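# Lift a staple stick from its box onto the table

## Task

Remove a single stick of staples from the staple box and set it down on the table with its legs pointing down, far enough away that it rests clear of both the box's tray and its sleeve.

## Robot and tools

Robot: two arms, left_arm and right_arm, each with a two-finger gripper and a wrist camera. Fixed cameras are cam_head_left, cam_head_right, cam_high and cam_low; the wrist ones are cam_left_wrist and cam_right_wrist. All images are 896x504.

Frames. The scene frame has its origin at table-top height, midway between the two nominal arm bases, +z up, +x out across the table, and left_arm on the +y side (image left and right do not follow this). Actual bases: left_arm at (-0.039, +0.263, +0.004) m, right_arm at (+0.048, -0.280, +0.036) m, both turned only slightly about z. Every hand pose, velocity and target an arm reports is in that arm's own base frame; fixed cameras and the table use the scene frame. Motion offsets are taken along the axes of the arm's current Hand target. The fingers point along the gripper's +z and spread along its y. end_effector_position is the spot between the pads, roughly 1 cm short of the fingertips. Printed positions can be off by a few cm, more at long reach.

execute_actions(actions, cameras). actions is a list of actions; each action is a table of up to 15 rows, one row per 1/30 s step, and a short table repeats its final row to fill 15 steps. Every row holds 14 numbers in [-1, 1], one list for both arms: left_arm dx, dy, dz, rx, ry, rz, opening, then right_arm in the same order. The six pose numbers are an offset, not a pose: measured from that arm's Hand target as it stood when the action began, along the Hand target's axes. All rows of an action count from that same start, while each new action or call starts from the updated Hand target, so sending one offset twice moves twice as far. Scale: 1.0 equals 0.6 m or 180 degrees; rx, ry, rz form a single rotation vector. opening is absolute: +1 fully open (0.094 m), -1 closed. Six zeros re-request the current Hand target; always restate the opening you want, since 0 is itself a half-open command. An empty actions list returns state plus images. cameras: list of names, ["all"], or [] for none; an unknown name voids the call.

move(target, speed, blend, opening_speed, grip_force, blocking, cameras). target is one 14-number row like above, or a list of up to 15 such rows; every row is an offset from the same starting Hand targets, not from the previous row. The grippers follow straight paths, all finishing together, at least 0.5 s and at most 10 s for the whole list. speed: top path speed in m/s, 0.002 to 2.9, default 0.25 (rotation capped at twice that in rad/s); one value or one per target. blend: corner rounding in metres for lists; 0 means stop at each point. opening_speed: rate of the commanded opening per second on the -1..+1 scale, at least 0.2; use it to close gently. grip_force: newtons per pad, 10 to 50, one value or one per arm; it persists, and lower values close slowly. blocking=false returns after about 0.5 s while the motion continues. Paths ignore obstacles and the other arm. The result adds a move: line such as done, off_target, moving, held or fault, plus limits=paced (pose clipped) or limits=held (steps withheld).

wait(seconds 0 to 10) lets time pass with commands held. stop brakes a running move. zoom_image(camera, region [x0, y0, x1, y1] in pixels, at most 504 by 504) enlarges part of the latest image of a camera. read_manual gives licence text only. finished_scene(scene) ends the current scene, given its number; it cannot be undone.

Results: end_effector_position (m) and end_effector_quat_wxyz per arm in its base frame; Hand target, the last commanded pose after clipping, from which next offsets count; Tool commands; grip_measured on the opening scale (reads up to about 2.5 mm wide when empty, a few mm under the part's size when squeezing); grip_effort_nm, gripper motor effort, negative closing, not a pad force; Joint positions (last value is finger opening in m); Joint velocities, possibly marked within noise; joint torques, which include gravity and have offsets. MOTOR HOT warns near 75 °C; OVER-TEMPERATURE FAULT folds that arm out of use.

Behaviour: orientation commands are clipped to 40 degrees from the current orientation each step. Grippers often rest a few cm short of the target through friction and load; an all-zero action re-requests it, or send the missing distance. An arm blocked by something keeps pushing until commanded back past its gripper. Faster moves lag more and hit harder.

Avoid: dropping the stick or letting go while it moves, knocking anything off the table, slamming into the table or fixtures, pressing the arms or grippers together (the clearance check does not guard grippers or wrist cameras), strain on camera cables, paths near an arm's own base, and holding loads or stretched poses long enough to overheat motors. Something may briefly nudge loose objects. At the end the stick must sit legs down on the table away from the tray and sleeve, stable with the robot released.

Each tool is called as name(argument=value, ...) on one line, values as JSON.

## Session

execute_actions(actions=[], cameras=["all"])

Scene clock: 0.00 s.
left_arm: end_effector_position=(+0.3793, +0.0199, +0.1288) grip_measured=+1.000 grip_effort_nm=n/a end_effector_quat_wxyz=(+0.662, -0.080, +0.742, +0.077) | right_arm: end_effector_position=(+0.3760, -0.0228, +0.1225) grip_measured=+1.000 grip_effort_nm=n/a end_effector_quat_wxyz=(+0.658, +0.046, +0.751, -0.029)
Joint positions: left_arm=[-0.101 1.578 0.235 1.224 -0.322 -0.031 0.094] | right_arm=[-0.025 1.565 0.205 1.227 0.08 0.027 0.094]
Joint velocities: within noise
Joint torques (N m): no reading
Heat: left arm: 34 °C; right arm: 37 °C.
Hand target: left_arm +0.3831, +0.0206, +0.1432; +0.678, -0.088, +0.726, +0.073 | right_arm +0.3783, -0.0241, +0.1284; +0.664, +0.046, +0.746, -0.034
Tool commands: left_gripper/opening=+1.0 right_gripper/opening=+1.0

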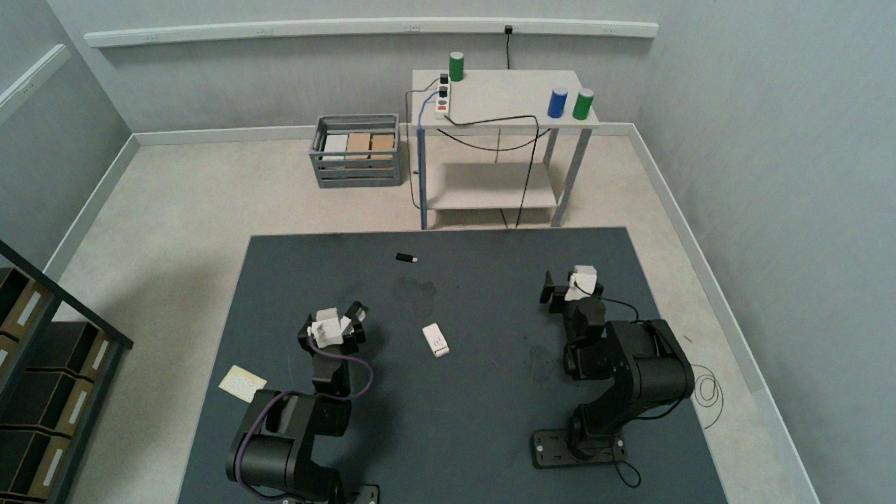

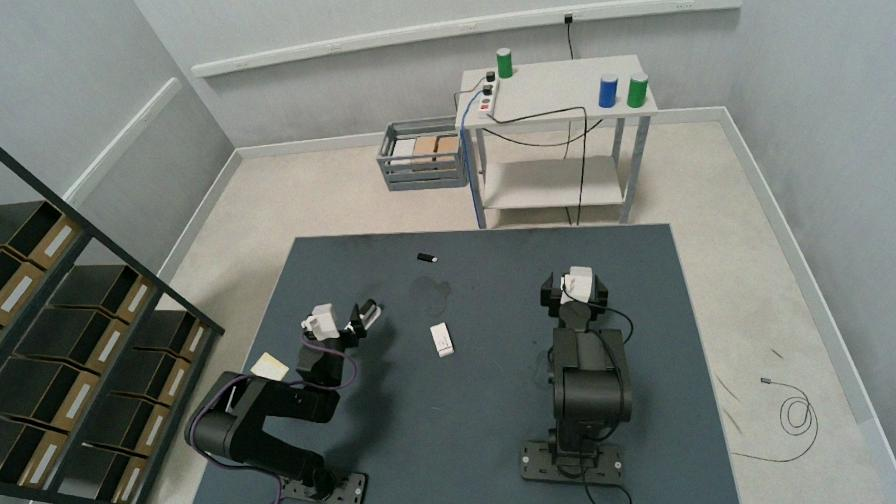

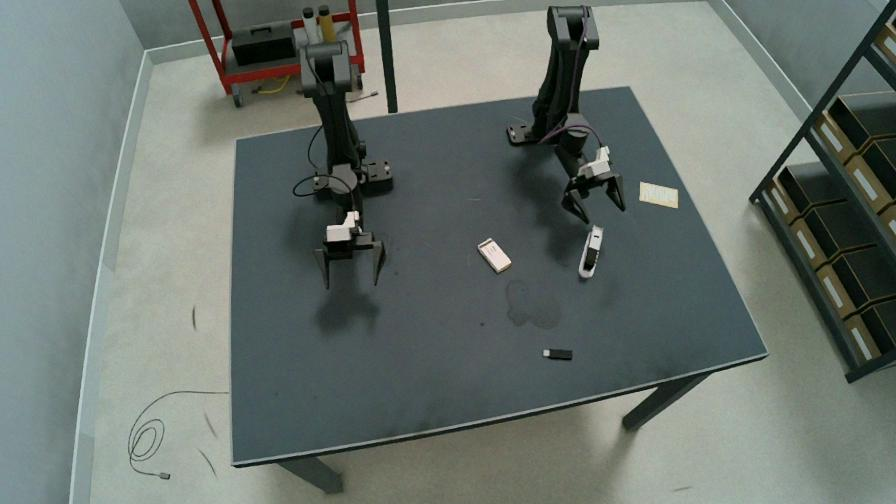

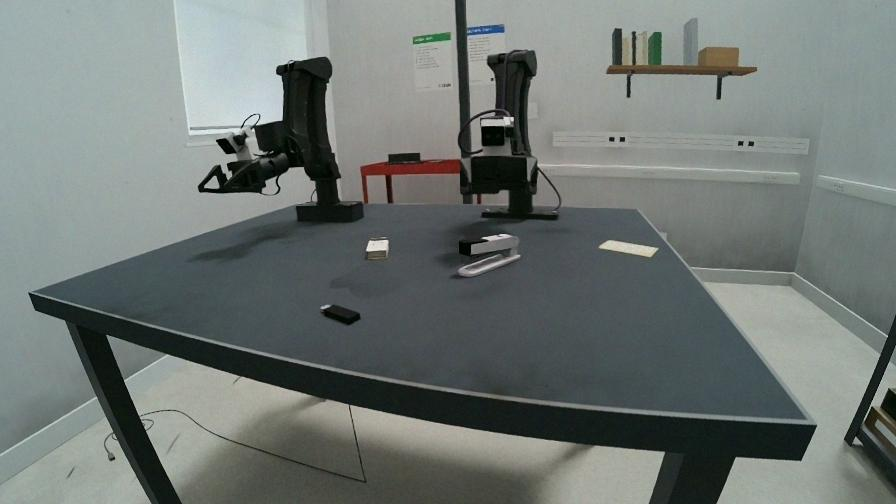

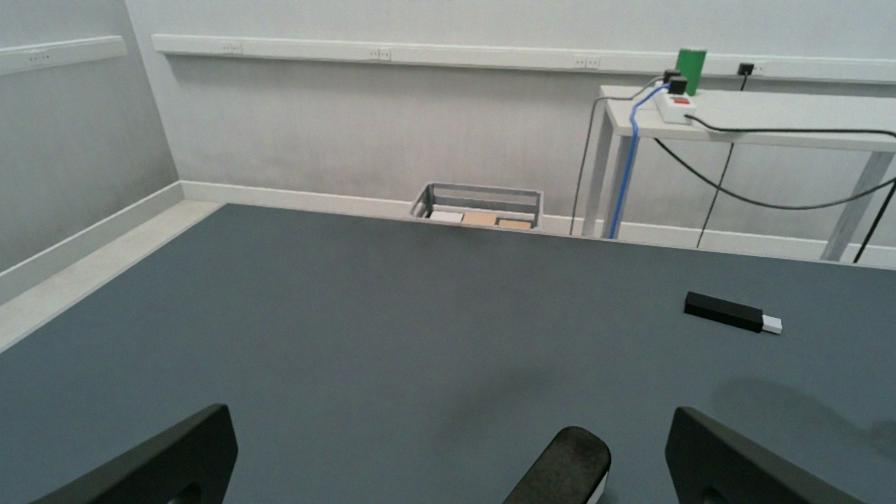

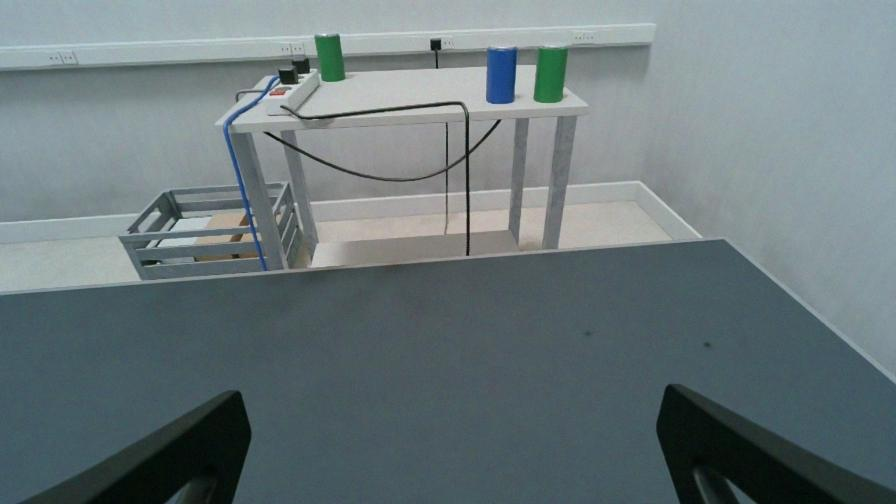

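zoom_image(camera="cam_high", region=[460, 220, 530, 290])

zoom_image(camera="cam_head_right", region=[410, 305, 480, 375])

zoom_image(camera="cam_low", region=[350, 225, 410, 275])

Scaled by 7.200 from the camera's 896x504 image, which has a finer 1280x720 frame.

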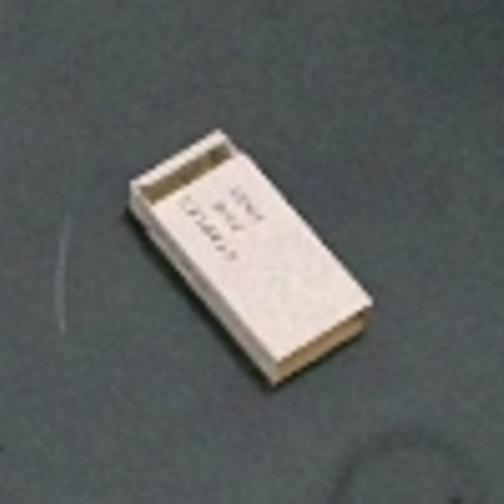

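Scaled by 7.200 from the camera's 896x504 image, which has a finer 1280x720 frame.

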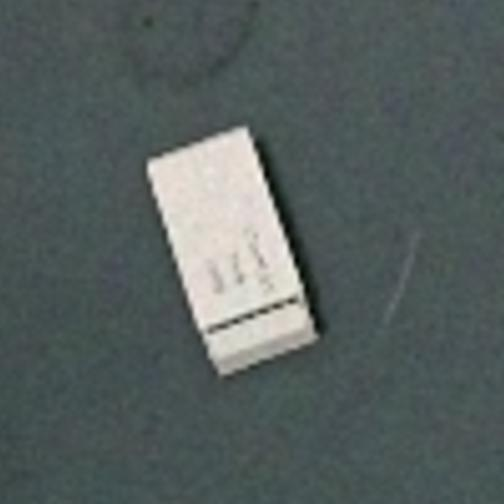

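Scaled by 8.400 from the camera's 896x504 image, which has a finer 1280x720 frame.

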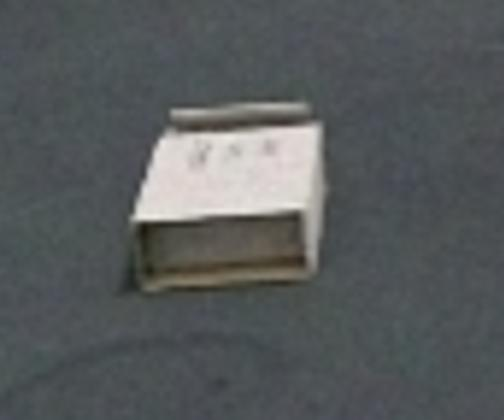

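move(target=[0.005,-0.3727,-0.1689,-0.0113,0.4776,-0.0053,0.5, 0.043,0.199,-0.3695,-0.4299,0.3074,-0.4868,-0.6], speed=0.35, grip_force=[12, 18], cameras=["cam_left_wrist","cam_right_wrist","cam_high"])

Scene clock: 148.80 s.
left_arm: end_effector_position=(+0.3335, -0.2146, +0.1430) grip_measured=+0.502 grip_effort_nm=-0.12 end_effector_quat_wxyz=(-0.005, -0.126, +0.992, +0.003) | right_arm: end_effector_position=(+0.1626, +0.1152, +0.1193) grip_measured=-0.597 grip_effort_nm=-0.16 end_effector_quat_wxyz=(+0.014, +0.781, -0.624, -0.004)
Joint positions: left_arm=[-0.574 2.093 2.037 -1.526 0.001 -0.827 0.071] | right_arm=[0.612 1.32 1.061 -1.341 0.001 -1.182 0.019]
Joint torques (N m): left_arm=[-0.47 -9.46 8.64 0.28 0.07 -0.13] | right_arm=[0.29 -2.04 9.33 -0.18 0.05 0.02]
Heat: left arm: 36 °C; right arm: 39 °C.
Hand target: left_arm +0.3351, -0.2201, +0.1503; +0.000, -0.131, +0.991, +0.000 | right_arm +0.1700, +0.1198, +0.1299; +0.000, +0.783, -0.622, +0.000
Off the commanded pose: left_arm 0.009 m, 1 deg | right_arm 0.014 m, 2 deg.
grip_force (N): 12, 18
move: off_target (right_arm)
Images, in order (width x height): cam_high 896x504, cam_left_wrist 896x504, cam_right_wrist 896x504.

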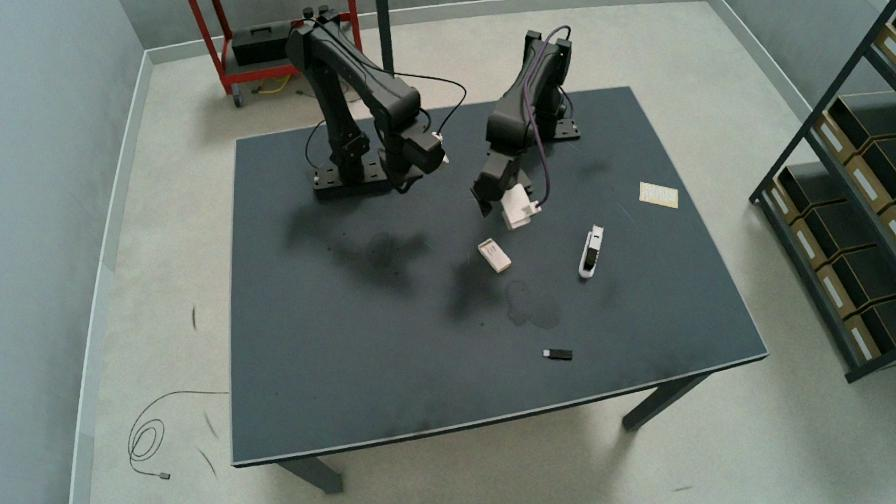

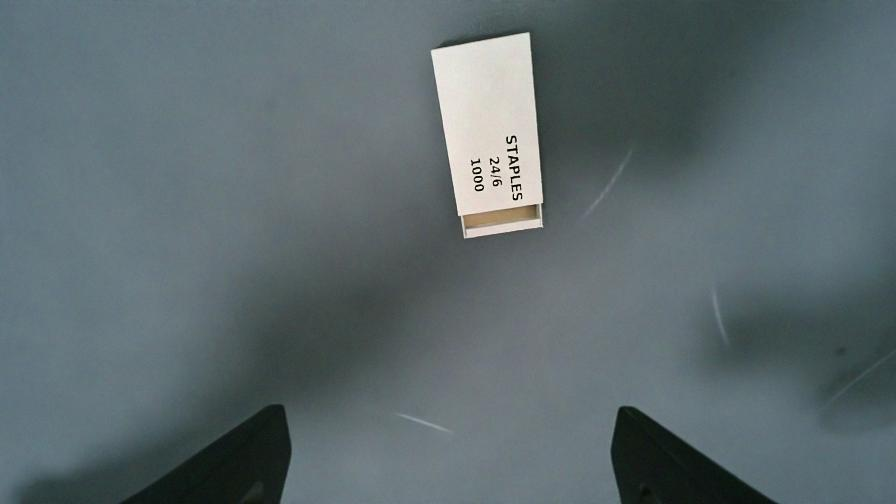

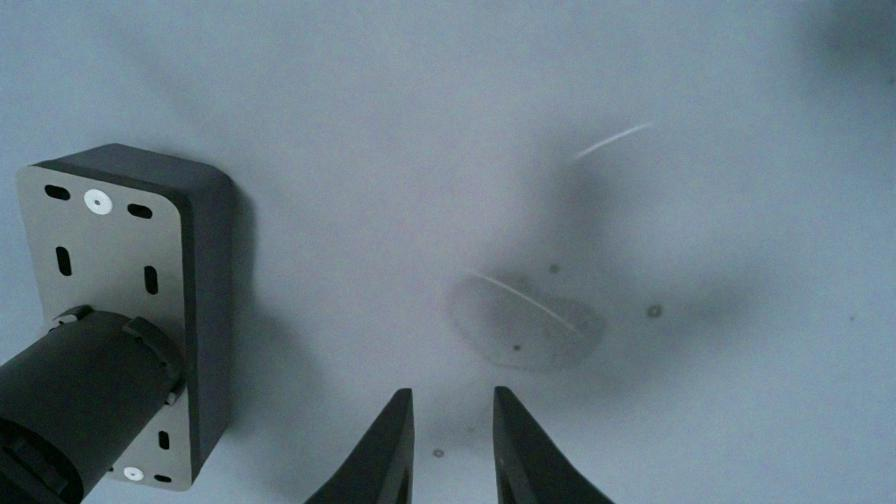

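move(target=[-0.0848,-0.0243,0.1255,0.0050,0.0670,-0.0474,0.5, -0.2283,-0.0870,0.1032,0.1940,-0.0160,-0.0506,-0.6], speed=0.2, cameras=["cam_left_wrist","cam_right_wrist","cam_head_left"])

Scene clock: 315.50 s.
left_arm: end_effector_position=(+0.3838, -0.2163, +0.0681) grip_measured=+0.502 grip_effort_nm=-0.12 end_effector_quat_wxyz=(-0.096, -0.196, +0.976, -0.019) | right_arm: end_effector_position=(+0.1855, +0.2673, +0.0740) grip_measured=-0.597 grip_effort_nm=-0.16 end_effector_quat_wxyz=(-0.245, +0.802, -0.522, +0.159)
Joint positions: left_arm=[-0.456 2.44 2.301 -1.563 0.147 -0.842 0.071] | right_arm=[1.175 1.416 0.799 -0.497 0.393 -0.906 0.019]
Joint torques (N m): left_arm=[0.43 -11.95 8.4 0.1 0.19 -0.12] | right_arm=[0.21 -2.99 4.59 1.05 0.38 0.14]
Heat: left arm: 40 °C; right arm: 44 °C.
Hand target: left_arm +0.3881, -0.2211, +0.0750; -0.103, -0.203, +0.973, -0.021 | right_arm +0.1899, +0.2650, +0.0679; -0.250, +0.793, -0.530, +0.167
Off the commanded pose: left_arm 0.009 m, 1 deg | right_arm 0.008 m, 2 deg.
joint sent to its limit (left arm) — joint 4 (wrist pitch), lower limit. The joint targets are off in position, not in orientation.
grip_force (N): 12, 18
move: done
Images, in order (width x height): cam_head_left 896x504, cam_left_wrist 896x504, cam_right_wrist 896x504.

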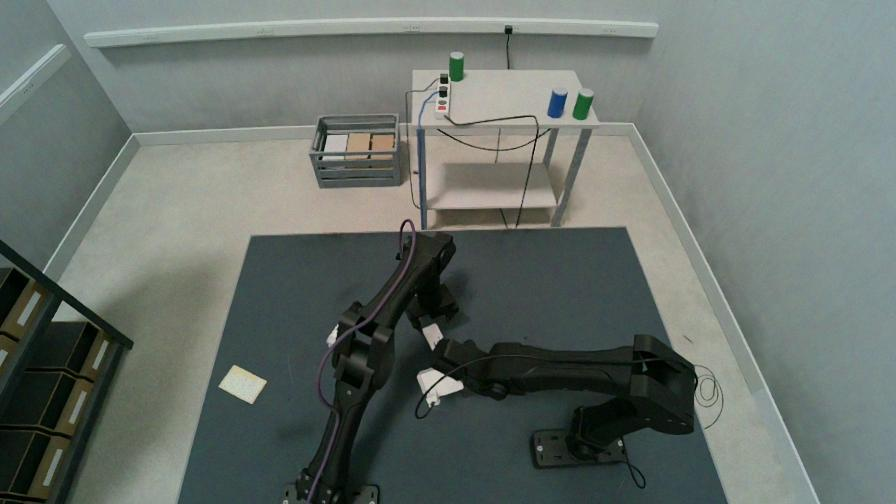

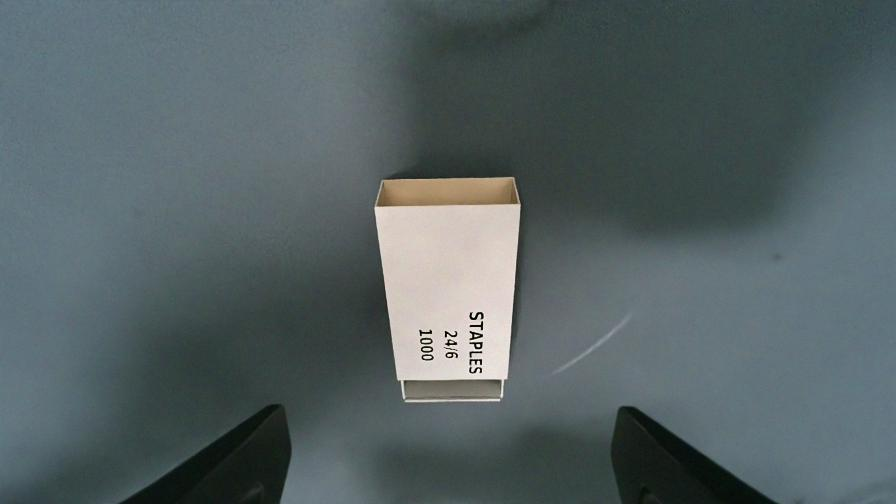

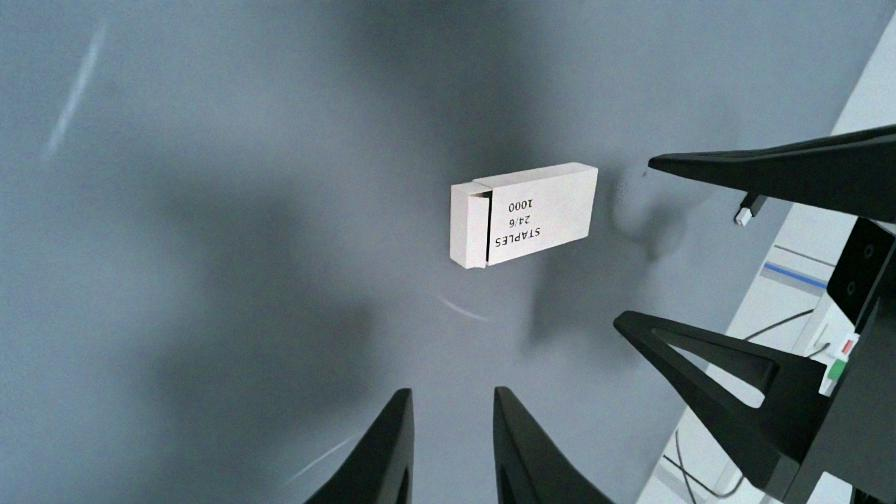

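move(target=[-0.023,-0.0023,0.0428,0,0,0,0.5, 0,0,0,0,0,0,-0.6], speed=0.1, cameras=["cam_left_wrist"])

Scene clock: 345.83 s.
left_arm: end_effector_position=(+0.3856, -0.2172, +0.0408) grip_measured=+0.502 grip_effort_nm=-0.12 end_effector_quat_wxyz=(-0.113, -0.197, +0.974, -0.006) | right_arm: end_effector_position=(+0.1855, +0.2673, +0.0740) grip_measured=-0.597 grip_effort_nm=-0.16 end_effector_quat_wxyz=(-0.245, +0.802, -0.522, +0.159)
Joint positions: left_arm=[-0.456 2.511 2.315 -1.549 0.147 -0.842 0.071] | right_arm=[1.175 1.416 0.799 -0.497 0.393 -0.906 0.019]
Joint torques (N m): left_arm=[0.43 -12.38 8.34 0.3 0.16 0.04] | right_arm=[0.24 -3.02 4.59 1.04 0.38 0.14]
Heat: left arm: 38 °C; right arm: 40 °C.
Hand target: left_arm +0.3961, -0.2191, +0.0470; -0.103, -0.203, +0.973, -0.021 | right_arm +0.1899, +0.2650, +0.0679; -0.250, +0.793, -0.530, +0.167
Off the commanded pose: left_arm 0.012 m, 2 deg | right_arm 0.008 m, 2 deg.
grip_force (N): 12, 18
move: off_target (left_arm)
Images, in order (width x height): cam_left_wrist 896x504.

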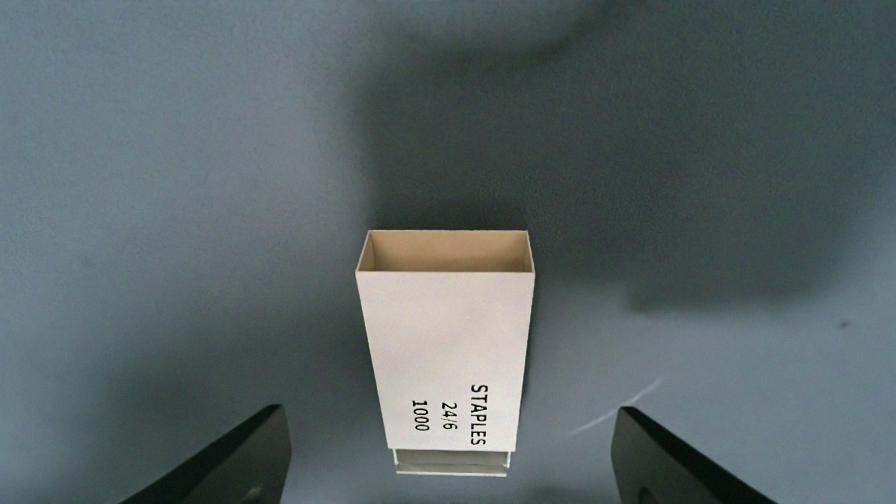

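move(target=[-0.0245,0.0005,0.0322,0,0,0,0.5, 0,0,0,0,0,0,-0.6], speed=0.08, cameras=["cam_left_wrist"])

Scene clock: 378.20 s.
left_arm: end_effector_position=(+0.3943, -0.2108, +0.0231) grip_measured=+0.502 grip_effort_nm=-0.12 end_effector_quat_wxyz=(-0.116, -0.208, +0.971, -0.005) | right_arm: end_effector_position=(+0.1855, +0.2673, +0.0740) grip_measured=-0.597 grip_effort_nm=-0.16 end_effector_quat_wxyz=(-0.245, +0.802, -0.522, +0.159)
Joint positions: left_arm=[-0.434 2.549 2.315 -1.517 0.147 -0.842 0.071] | right_arm=[1.175 1.416 0.799 -0.497 0.393 -0.906 0.019]
Joint torques (N m): left_arm=[0.43 -12.42 7.42 0.45 0.14 0.12] | right_arm=[0.27 -3.03 4.57 1.04 0.38 0.13]
Heat: left arm: 38 °C; right arm: 39 °C.
Hand target: left_arm +0.4054, -0.2147, +0.0250; -0.103, -0.203, +0.973, -0.021 | right_arm +0.1899, +0.2650, +0.0679; -0.250, +0.793, -0.530, +0.167
Off the commanded pose: left_arm 0.012 m, 2 deg | right_arm 0.008 m, 2 deg.
grip_force (N): 12, 18
move: off_target (left_arm)
Images, in order (width x height): cam_left_wrist 896x504.

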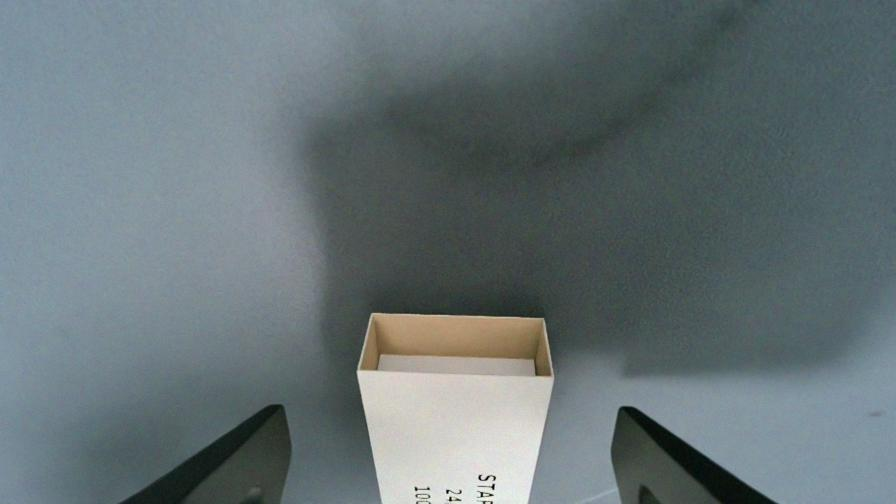

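move(target=[-0.0028,0,0.0135,0,0,0,0.5, 0,0,0,0,0,0,-0.6], speed=0.05)

Scene clock: 388.07 s.
left_arm: end_effector_position=(+0.3991, -0.2130, +0.0222) grip_measured=+0.502 grip_effort_nm=-0.12 end_effector_quat_wxyz=(-0.107, -0.207, +0.972, -0.012) | right_arm: end_effector_position=(+0.1855, +0.2673, +0.0740) grip_measured=-0.597 grip_effort_nm=-0.16 end_effector_quat_wxyz=(-0.245, +0.802, -0.522, +0.159)
Joint positions: left_arm=[-0.434 2.549 2.315 -1.496 0.147 -0.842 0.071] | right_arm=[1.175 1.416 0.799 -0.497 0.393 -0.906 0.019]
Joint torques (N m): left_arm=[0.44 -12.41 4.59 0.5 0.14 0.11] | right_arm=[0.23 -3.04 4.62 1.04 0.39 0.13]
Heat: left arm: 39 °C; right arm: 39 °C.
Hand target: left_arm +0.4054, -0.2147, +0.0167; -0.103, -0.203, +0.973, -0.021 | right_arm +0.1899, +0.2650, +0.0679; -0.250, +0.793, -0.530, +0.167
Off the commanded pose: left_arm 0.009 m, 1 deg | right_arm 0.008 m, 2 deg.
grip_force (N): 12, 18
move: done

move(target=[0.0037,0,0.0143,0,0,0,0.5, 0,0,0,0,0,0,-0.6], speed=0.05, cameras=["cam_left_wrist"])

Scene clock: 398.93 s.
left_arm: end_effector_position=(+0.3989, -0.2129, +0.0106) grip_measured=+0.502 grip_effort_nm=-0.12 end_effector_quat_wxyz=(-0.107, -0.207, +0.972, -0.012) | right_arm: end_effector_position=(+0.1855, +0.2673, +0.0740) grip_measured=-0.597 grip_effort_nm=-0.16 end_effector_quat_wxyz=(-0.245, +0.802, -0.522, +0.159)
Joint positions: left_arm=[-0.434 2.549 2.269 -1.45 0.147 -0.842 0.071] | right_arm=[1.175 1.416 0.799 -0.497 0.393 -0.906 0.019]
Joint torques (N m): left_arm=[-0.18 -13.72 3.48 0.48 0.15 0.05] | right_arm=[0.23 -3 4.59 1.04 0.38 0.14]
Heat: left arm: 39 °C; right arm: 39 °C.
Hand target: left_arm +0.4017, -0.2163, +0.0088; -0.103, -0.203, +0.973, -0.021 | right_arm +0.1899, +0.2650, +0.0679; -0.250, +0.793, -0.530, +0.167
Off the commanded pose: left_arm 0.005 m, 1 deg | right_arm 0.008 m, 2 deg.
grip_force (N): 12, 18
move: done
Images, in order (width x height): cam_left_wrist 896x504.

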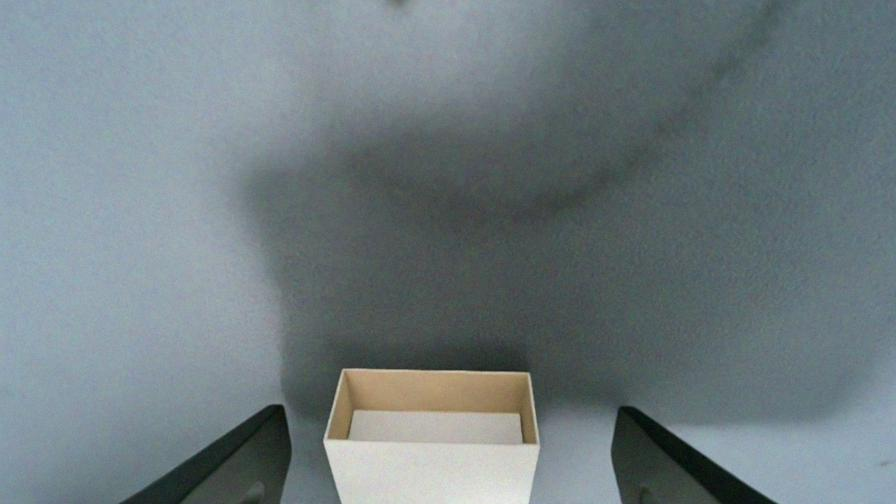

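move(target=[0,0,-0.004,0,0,0,-0.45, 0,0,0,0,0,0,-0.6], speed=0.05, opening_speed=0.6, cameras=["cam_left_wrist","cam_right_wrist"])

Scene clock: 411.57 s.
left_arm: end_effector_position=(+0.3986, -0.2127, +0.0107) grip_measured=-0.183 grip_effort_nm=-0.35 end_effector_quat_wxyz=(-0.108, -0.207, +0.972, -0.011) | right_arm: end_effector_position=(+0.1855, +0.2673, +0.0740) grip_measured=-0.597 grip_effort_nm=-0.16 end_effector_quat_wxyz=(-0.245, +0.802, -0.522, +0.159)
Joint positions: left_arm=[-0.434 2.549 2.269 -1.451 0.147 -0.842 0.038] | right_arm=[1.175 1.416 0.799 -0.497 0.393 -0.906 0.019]
Joint torques (N m): left_arm=[-0.1 -13.61 4.45 0.37 0.15 0.06] | right_arm=[0.21 -3.03 4.6 1.05 0.39 0.13]
Heat: left arm: 40 °C; right arm: 39 °C.
Hand target: left_arm +0.4022, -0.2161, +0.0111; -0.103, -0.203, +0.973, -0.021 | right_arm +0.1899, +0.2650, +0.0679; -0.250, +0.793, -0.530, +0.167
Off the commanded pose: left_arm 0.005 m, 1 deg | right_arm 0.008 m, 2 deg.
grip_force (N): 12, 18
move: done
Images, in order (width x height): cam_left_wrist 896x504, cam_right_wrist 896x504.

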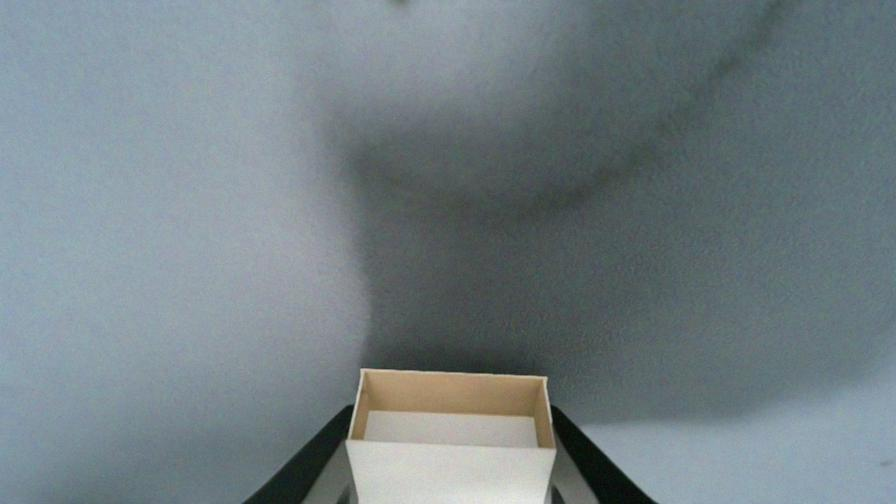

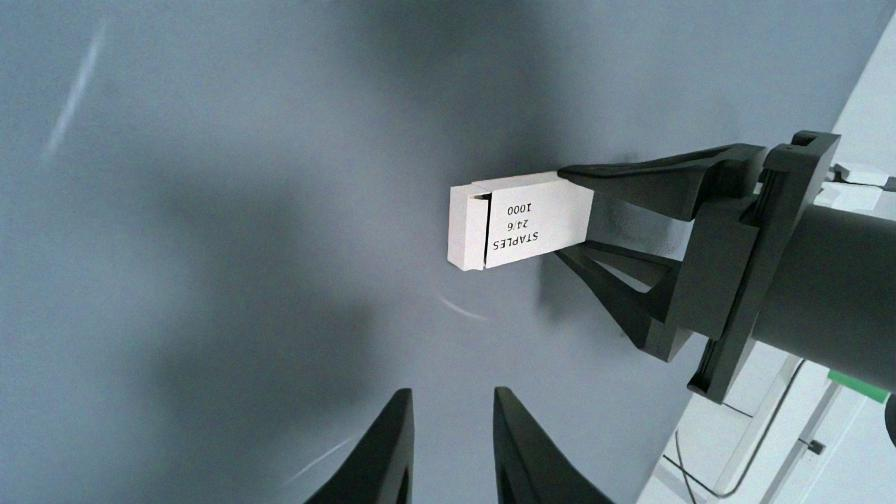

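zoom_image(camera="cam_right_wrist", region=[420, 150, 620, 290])

Scaled by 2.520 from the camera's 896x504 image, which has a finer 1280x720 frame.

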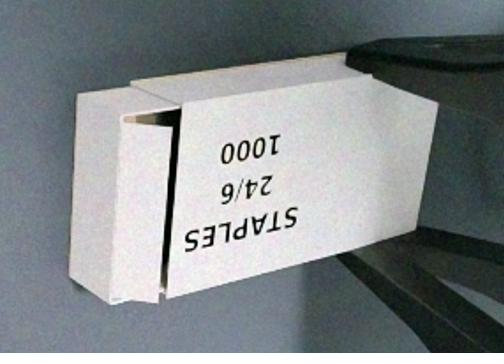

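move(target=[0,0,0,0,0,0,-0.45, 0.0007,-0.0255,0.1398,-0.0556,0,0,-0.6], speed=0.15, cameras=["cam_right_wrist","cam_head_right"])

zoom_image(camera="cam_right_wrist", region=[360, 220, 620, 420])

Scene clock: 658.50 s.
left_arm: end_effector_position=(+0.3986, -0.2127, +0.0107) grip_measured=-0.183 grip_effort_nm=-0.35 end_effector_quat_wxyz=(-0.108, -0.207, +0.972, -0.011) | right_arm: end_effector_position=(+0.2367, +0.2681, +0.0003) grip_measured=-0.597 grip_effort_nm=-0.16 end_effector_quat_wxyz=(-0.153, +0.815, -0.544, +0.125)
Joint positions: left_arm=[-0.434 2.549 2.269 -1.451 0.147 -0.842 0.038] | right_arm=[0.966 1.768 0.919 -0.404 0.243 -1.037 0.019]
Joint torques (N m): left_arm=[-0.1 -13.61 4.45 0.37 0.15 0.06] | right_arm=[-0.13 -4.57 8.69 0.77 -0.07 0.01]
Heat: left arm: 46 °C; right arm: 37 °C.
Hand target: left_arm +0.4022, -0.2161, +0.0111; -0.103, -0.203, +0.973, -0.021 | right_arm +0.2460, +0.2878, +0.0079; -0.180, +0.812, -0.543, +0.120
Off the commanded pose: left_arm 0.005 m, 1 deg | right_arm 0.023 m, 3 deg.
grip_force (N): 12, 18
move: off_target (right_arm)
Images, in order (width x height): cam_head_right 896x504, cam_right_wrist 896x504.

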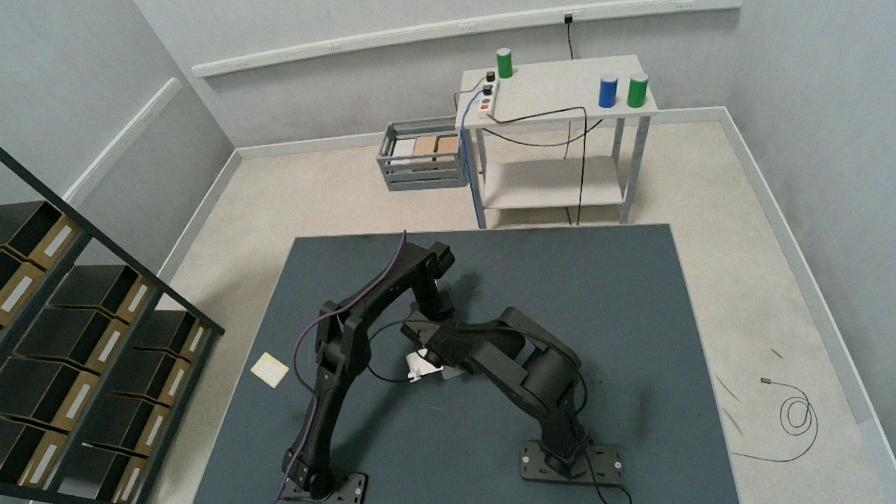

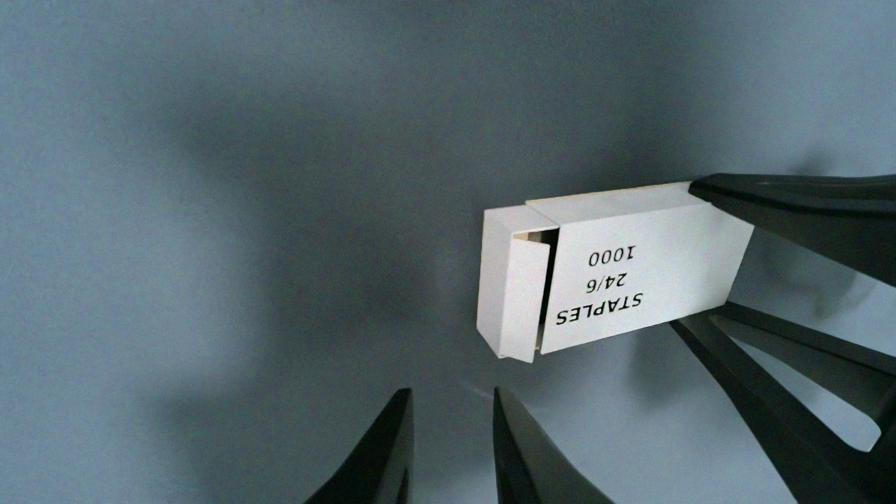

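Scaled by 1.938 from the camera's 896x504 image, which has a finer 1280x720 frame.

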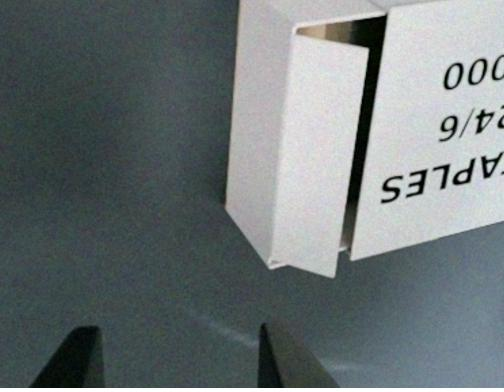

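move(target=[0,0,0,0,0,0,-0.45, -0.0134,-0.0181,0.0085,0,0,0,-0.6], speed=0.06, cameras=["cam_right_wrist"])

zoom_image(camera="cam_right_wrist", region=[340, 220, 600, 420])

Scene clock: 737.60 s.
left_arm: end_effector_position=(+0.3986, -0.2127, +0.0107) grip_measured=-0.183 grip_effort_nm=-0.35 end_effector_quat_wxyz=(-0.108, -0.207, +0.972, -0.011) | right_arm: end_effector_position=(+0.2470, +0.2830, +0.0019) grip_measured=-0.597 grip_effort_nm=-0.16 end_effector_quat_wxyz=(-0.160, +0.814, -0.544, +0.125)
Joint positions: left_arm=[-0.434 2.549 2.269 -1.451 0.147 -0.842 0.038] | right_arm=[0.966 1.815 0.982 -0.404 0.243 -1.037 0.019]
Joint torques (N m): left_arm=[-0.09 -13.6 4.45 0.37 0.15 0.06] | right_arm=[-0.08 -4.92 8.8 0.66 -0.06 0.02]
Heat: left arm: 47 °C; right arm: 40 °C.
Hand target: left_arm +0.4022, -0.2161, +0.0111; -0.103, -0.203, +0.973, -0.021 | right_arm +0.2540, +0.2998, +0.0079; -0.180, +0.812, -0.543, +0.120
Off the commanded pose: left_arm 0.005 m, 1 deg | right_arm 0.019 m, 2 deg.
grip_force (N): 12, 18
move: off_target (right_arm)
Images, in order (width x height): cam_right_wrist 896x504.

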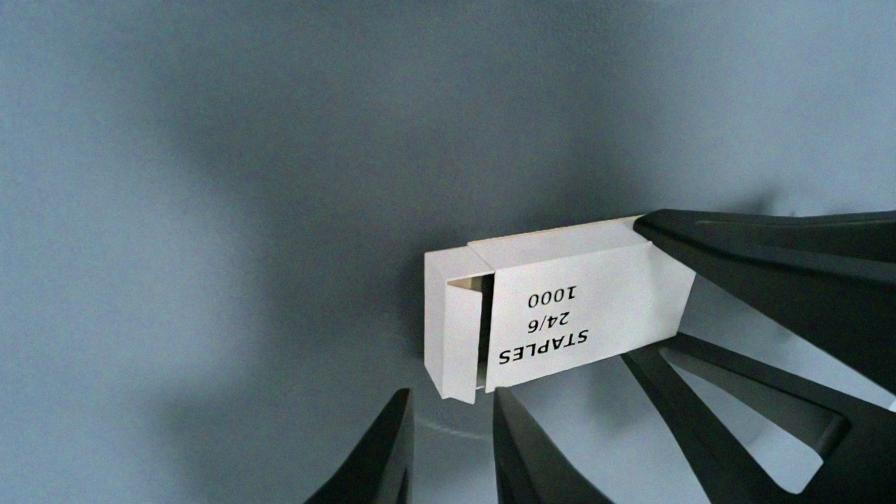

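Scaled by 1.938 from the camera's 896x504 image, which has a finer 1280x720 frame.

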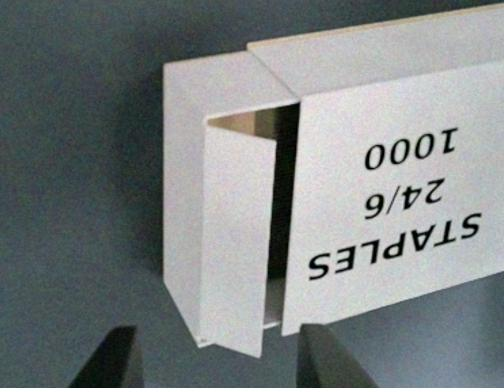

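move(target=[0,0,0,0,0,0,-0.45, 0,0.0219,0.0119,0,0,0,-0.6], speed=0.05)

Scene clock: 798.87 s.
left_arm: end_effector_position=(+0.3986, -0.2127, +0.0107) grip_measured=-0.183 grip_effort_nm=-0.35 end_effector_quat_wxyz=(-0.108, -0.207, +0.972, -0.011) | right_arm: end_effector_position=(+0.2483, +0.2911, +0.0045) grip_measured=-0.597 grip_effort_nm=-0.16 end_effector_quat_wxyz=(-0.176, +0.813, -0.541, +0.125)
Joint positions: left_arm=[-0.434 2.549 2.269 -1.451 0.147 -0.842 0.038] | right_arm=[0.975 1.815 0.982 -0.373 0.243 -1.036 0.019]
Joint torques (N m): left_arm=[-0.1 -13.61 4.45 0.37 0.15 0.05] | right_arm=[0.4 -4.78 4.9 0.9 0 0.15]
Heat: left arm: 47 °C; right arm: 43 °C.
Hand target: left_arm +0.4022, -0.2161, +0.0111; -0.103, -0.203, +0.973, -0.021 | right_arm +0.2458, +0.2964, -0.0041; -0.180, +0.812, -0.543, +0.120
Off the commanded pose: left_arm 0.005 m, 1 deg | right_arm 0.010 m, 1 deg.
grip_force (N): 12, 18
move: done

move(target=[0,0,0,0,0,0,-0.45, 0,0.0141,0.0302,0,0,0,-0.6], speed=0.05, cameras=["cam_right_wrist"])

zoom_image(camera="cam_right_wrist", region=[340, 240, 600, 440])

Scene clock: 820.10 s.
left_arm: end_effector_position=(+0.3995, -0.2117, +0.0106) grip_measured=-0.183 grip_effort_nm=-0.35 end_effector_quat_wxyz=(-0.107, -0.209, +0.972, -0.012) | right_arm: end_effector_position=(+0.2496, +0.2930, -0.0142) grip_measured=-0.597 grip_effort_nm=-0.15 end_effector_quat_wxyz=(-0.176, +0.813, -0.541, +0.125)
Joint positions: left_arm=[-0.431 2.549 2.269 -1.45 0.147 -0.842 0.038] | right_arm=[0.975 1.867 0.96 -0.299 0.243 -1.036 0.019]
Joint torques (N m): left_arm=[-0.1 -13.6 4.45 0.37 0.15 0.05] | right_arm=[0.43 -5.14 4.08 0.96 0 0.14]
Heat: left arm: 48 °C; right arm: 39 °C.
Hand target: left_arm +0.4022, -0.2161, +0.0111; -0.103, -0.203, +0.973, -0.021 | right_arm +0.2458, +0.2964, -0.0241; -0.180, +0.812, -0.543, +0.120
Off the commanded pose: left_arm 0.005 m, 1 deg | right_arm 0.011 m, 1 deg.
grip_force (N): 12, 18
move: off_target (right_arm)
Images, in order (width x height): cam_right_wrist 896x504.

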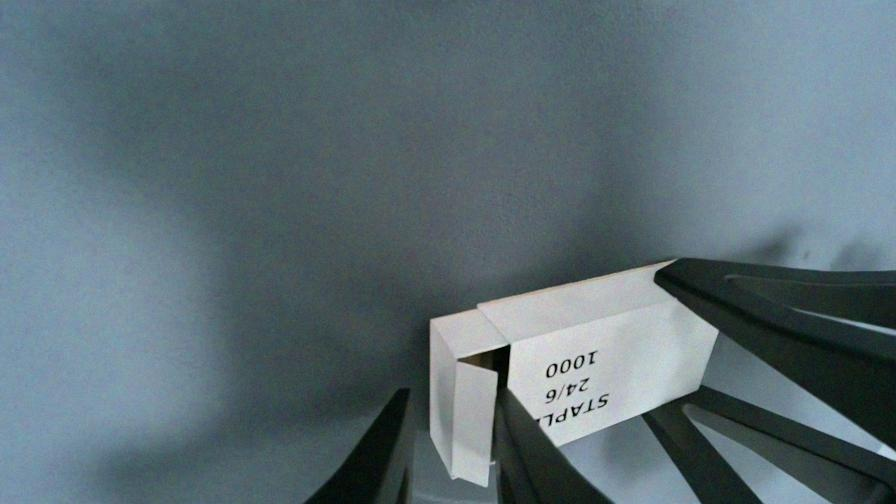

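Scaled by 1.938 from the camera's 896x504 image, which has a finer 1280x720 frame.

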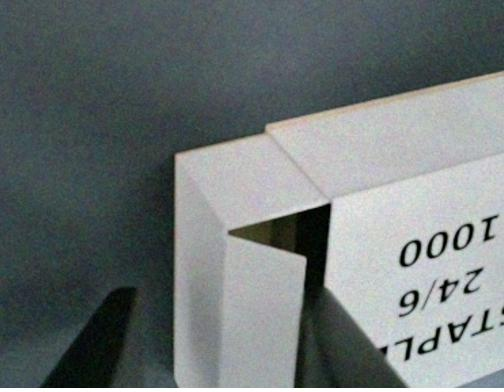

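move(target=[[0,0,0,0,0,0,-0.45, 0,0.006,-0.0028,0,0,0,-0.6],[0,0,0,0,0,0,-0.45, 0,0.0137,0.0138,0,0,0,-0.6]], speed=0.04, cameras=["cam_right_wrist"])

zoom_image(camera="cam_right_wrist", region=[340, 260, 600, 460])

Scene clock: 845.80 s.
left_arm: end_effector_position=(+0.3995, -0.2117, +0.0106) grip_measured=-0.183 grip_effort_nm=-0.35 end_effector_quat_wxyz=(-0.107, -0.209, +0.972, -0.012) | right_arm: end_effector_position=(+0.2484, +0.2964, -0.0206) grip_measured=-0.598 grip_effort_nm=-0.14 end_effector_quat_wxyz=(-0.187, +0.811, -0.541, +0.123)
Joint positions: left_arm=[-0.431 2.549 2.269 -1.45 0.147 -0.842 0.038] | right_arm=[0.983 1.88 0.936 -0.243 0.243 -1.028 0.019]
Joint torques (N m): left_arm=[-0.1 -13.61 4.45 0.38 0.15 0.06] | right_arm=[0.5 -4.72 3.6 0.89 0.03 0.15]
Heat: left arm: 48 °C; right arm: 37 °C.
Hand target: left_arm +0.4022, -0.2161, +0.0111; -0.103, -0.203, +0.973, -0.021 | right_arm +0.2421, +0.2949, -0.0351; -0.180, +0.812, -0.543, +0.120
Off the commanded pose: left_arm 0.005 m, 1 deg | right_arm 0.016 m, 1 deg.
grip_force (N): 12, 18
move: off_target (right_arm)
Images, in order (width x height): cam_right_wrist 896x504.

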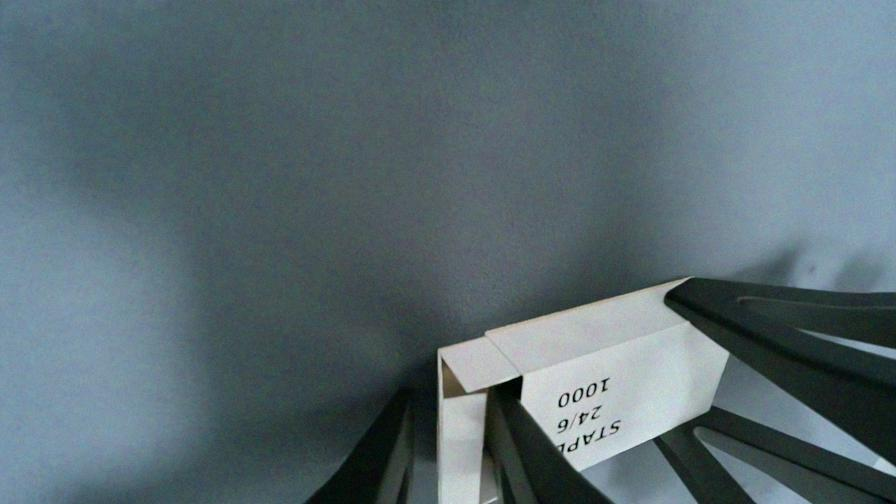

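Scaled by 1.938 from the camera's 896x504 image, which has a finer 1280x720 frame.

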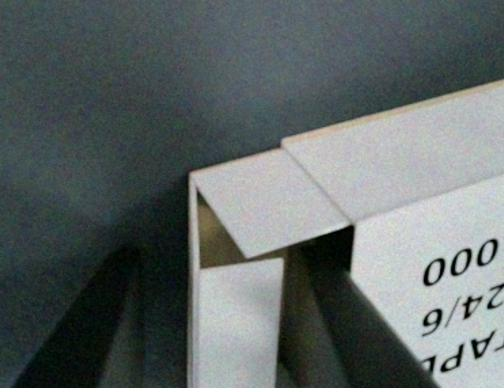

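move(target=[0,0,0,0,0,0,-0.45, 0.0163,-0.0070,-0.0133,0,0,0,-0.6], speed=0.04, cameras=["cam_right_wrist"])

zoom_image(camera="cam_right_wrist", region=[360, 280, 620, 480])

Scene clock: 879.43 s.
left_arm: end_effector_position=(+0.3995, -0.2117, +0.0106) grip_measured=-0.183 grip_effort_nm=-0.35 end_effector_quat_wxyz=(-0.107, -0.209, +0.972, -0.012) | right_arm: end_effector_position=(+0.2483, +0.2963, -0.0210) grip_measured=-0.598 grip_effort_nm=-0.14 end_effector_quat_wxyz=(-0.187, +0.814, -0.536, +0.124)
Joint positions: left_arm=[-0.431 2.549 2.269 -1.45 0.147 -0.842 0.038] | right_arm=[0.983 1.88 0.933 -0.238 0.243 -1.04 0.019]
Joint torques (N m): left_arm=[-0.1 -13.6 4.46 0.38 0.15 0.06] | right_arm=[-0.87 -7.24 3.15 0.65 -0.09 0.01]
Heat: left arm: 48 °C; right arm: 36 °C.
Hand target: left_arm +0.4022, -0.2161, +0.0111; -0.103, -0.203, +0.973, -0.021 | right_arm +0.2463, +0.2860, -0.0261; -0.180, +0.812, -0.543, +0.120
Off the commanded pose: left_arm 0.005 m, 1 deg | right_arm 0.012 m, 1 deg.
grip_force (N): 12, 18
move: off_target (right_arm)
Images, in order (width x height): cam_right_wrist 896x504.

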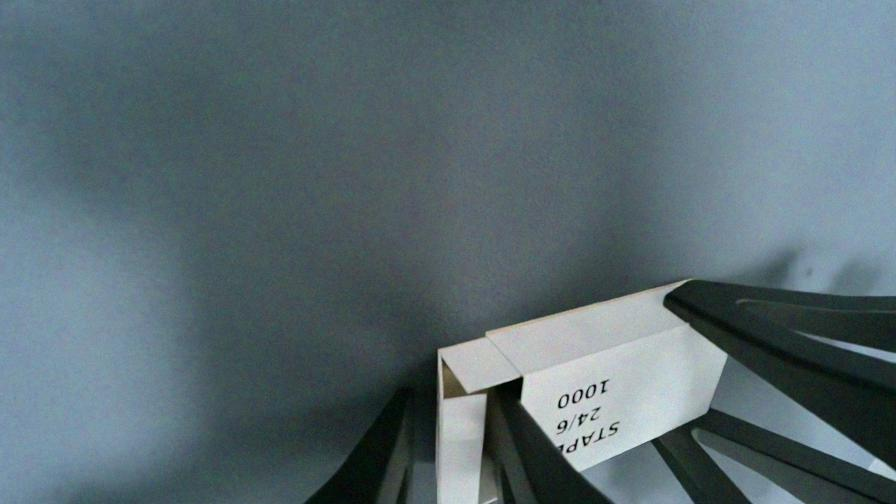

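Scaled by 1.938 from the camera's 896x504 image, which has a finer 1280x720 frame.

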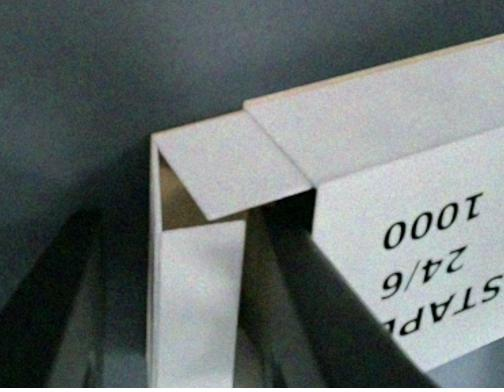

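move(target=[0,0,0,0,0,0,-0.45, 0,0.0178,-0.0084,0,0,0,-0.6], speed=0.04, cameras=["cam_right_wrist"])

zoom_image(camera="cam_right_wrist", region=[360, 280, 620, 480])

Scene clock: 904.07 s.
left_arm: end_effector_position=(+0.3995, -0.2117, +0.0106) grip_measured=-0.183 grip_effort_nm=-0.35 end_effector_quat_wxyz=(-0.107, -0.209, +0.972, -0.012) | right_arm: end_effector_position=(+0.2465, +0.2926, -0.0207) grip_measured=-0.598 grip_effort_nm=-0.14 end_effector_quat_wxyz=(-0.196, +0.810, -0.539, +0.125)
Joint positions: left_arm=[-0.431 2.549 2.269 -1.45 0.147 -0.842 0.038] | right_arm=[0.983 1.858 0.894 -0.203 0.246 -1.034 0.019]
Joint torques (N m): left_arm=[-0.09 -13.61 4.45 0.37 0.15 0.06] | right_arm=[0.38 -7.62 3.04 0.41 0.01 0.14]
Heat: left arm: 48 °C; right arm: 36 °C.
Hand target: left_arm +0.4022, -0.2161, +0.0111; -0.103, -0.203, +0.973, -0.021 | right_arm +0.2354, +0.2815, -0.0260; -0.180, +0.812, -0.543, +0.120
Off the commanded pose: left_arm 0.005 m, 1 deg | right_arm 0.017 m, 2 deg.
grip_force (N): 12, 18
move: off_target (right_arm)
Images, in order (width x height): cam_right_wrist 896x504.

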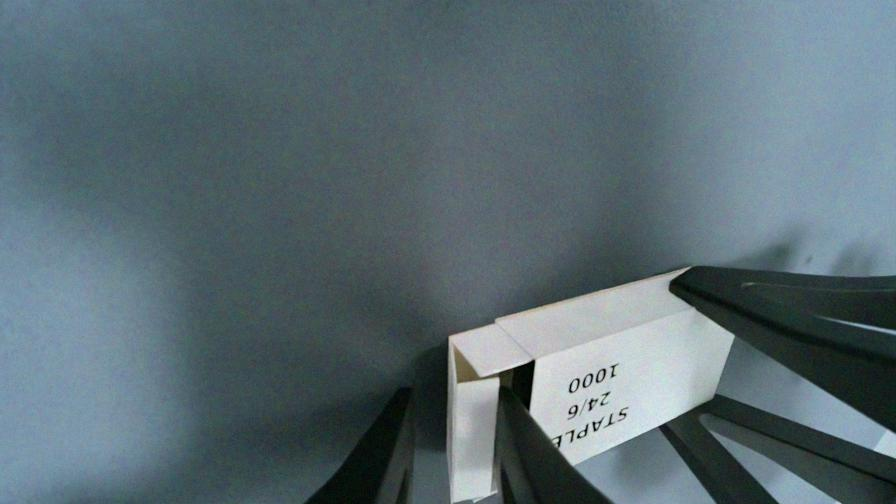

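Scaled by 1.938 from the camera's 896x504 image, which has a finer 1280x720 frame.

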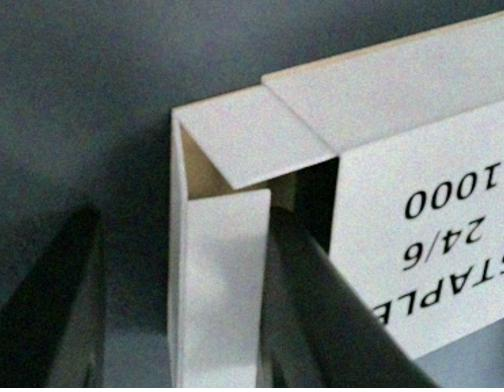

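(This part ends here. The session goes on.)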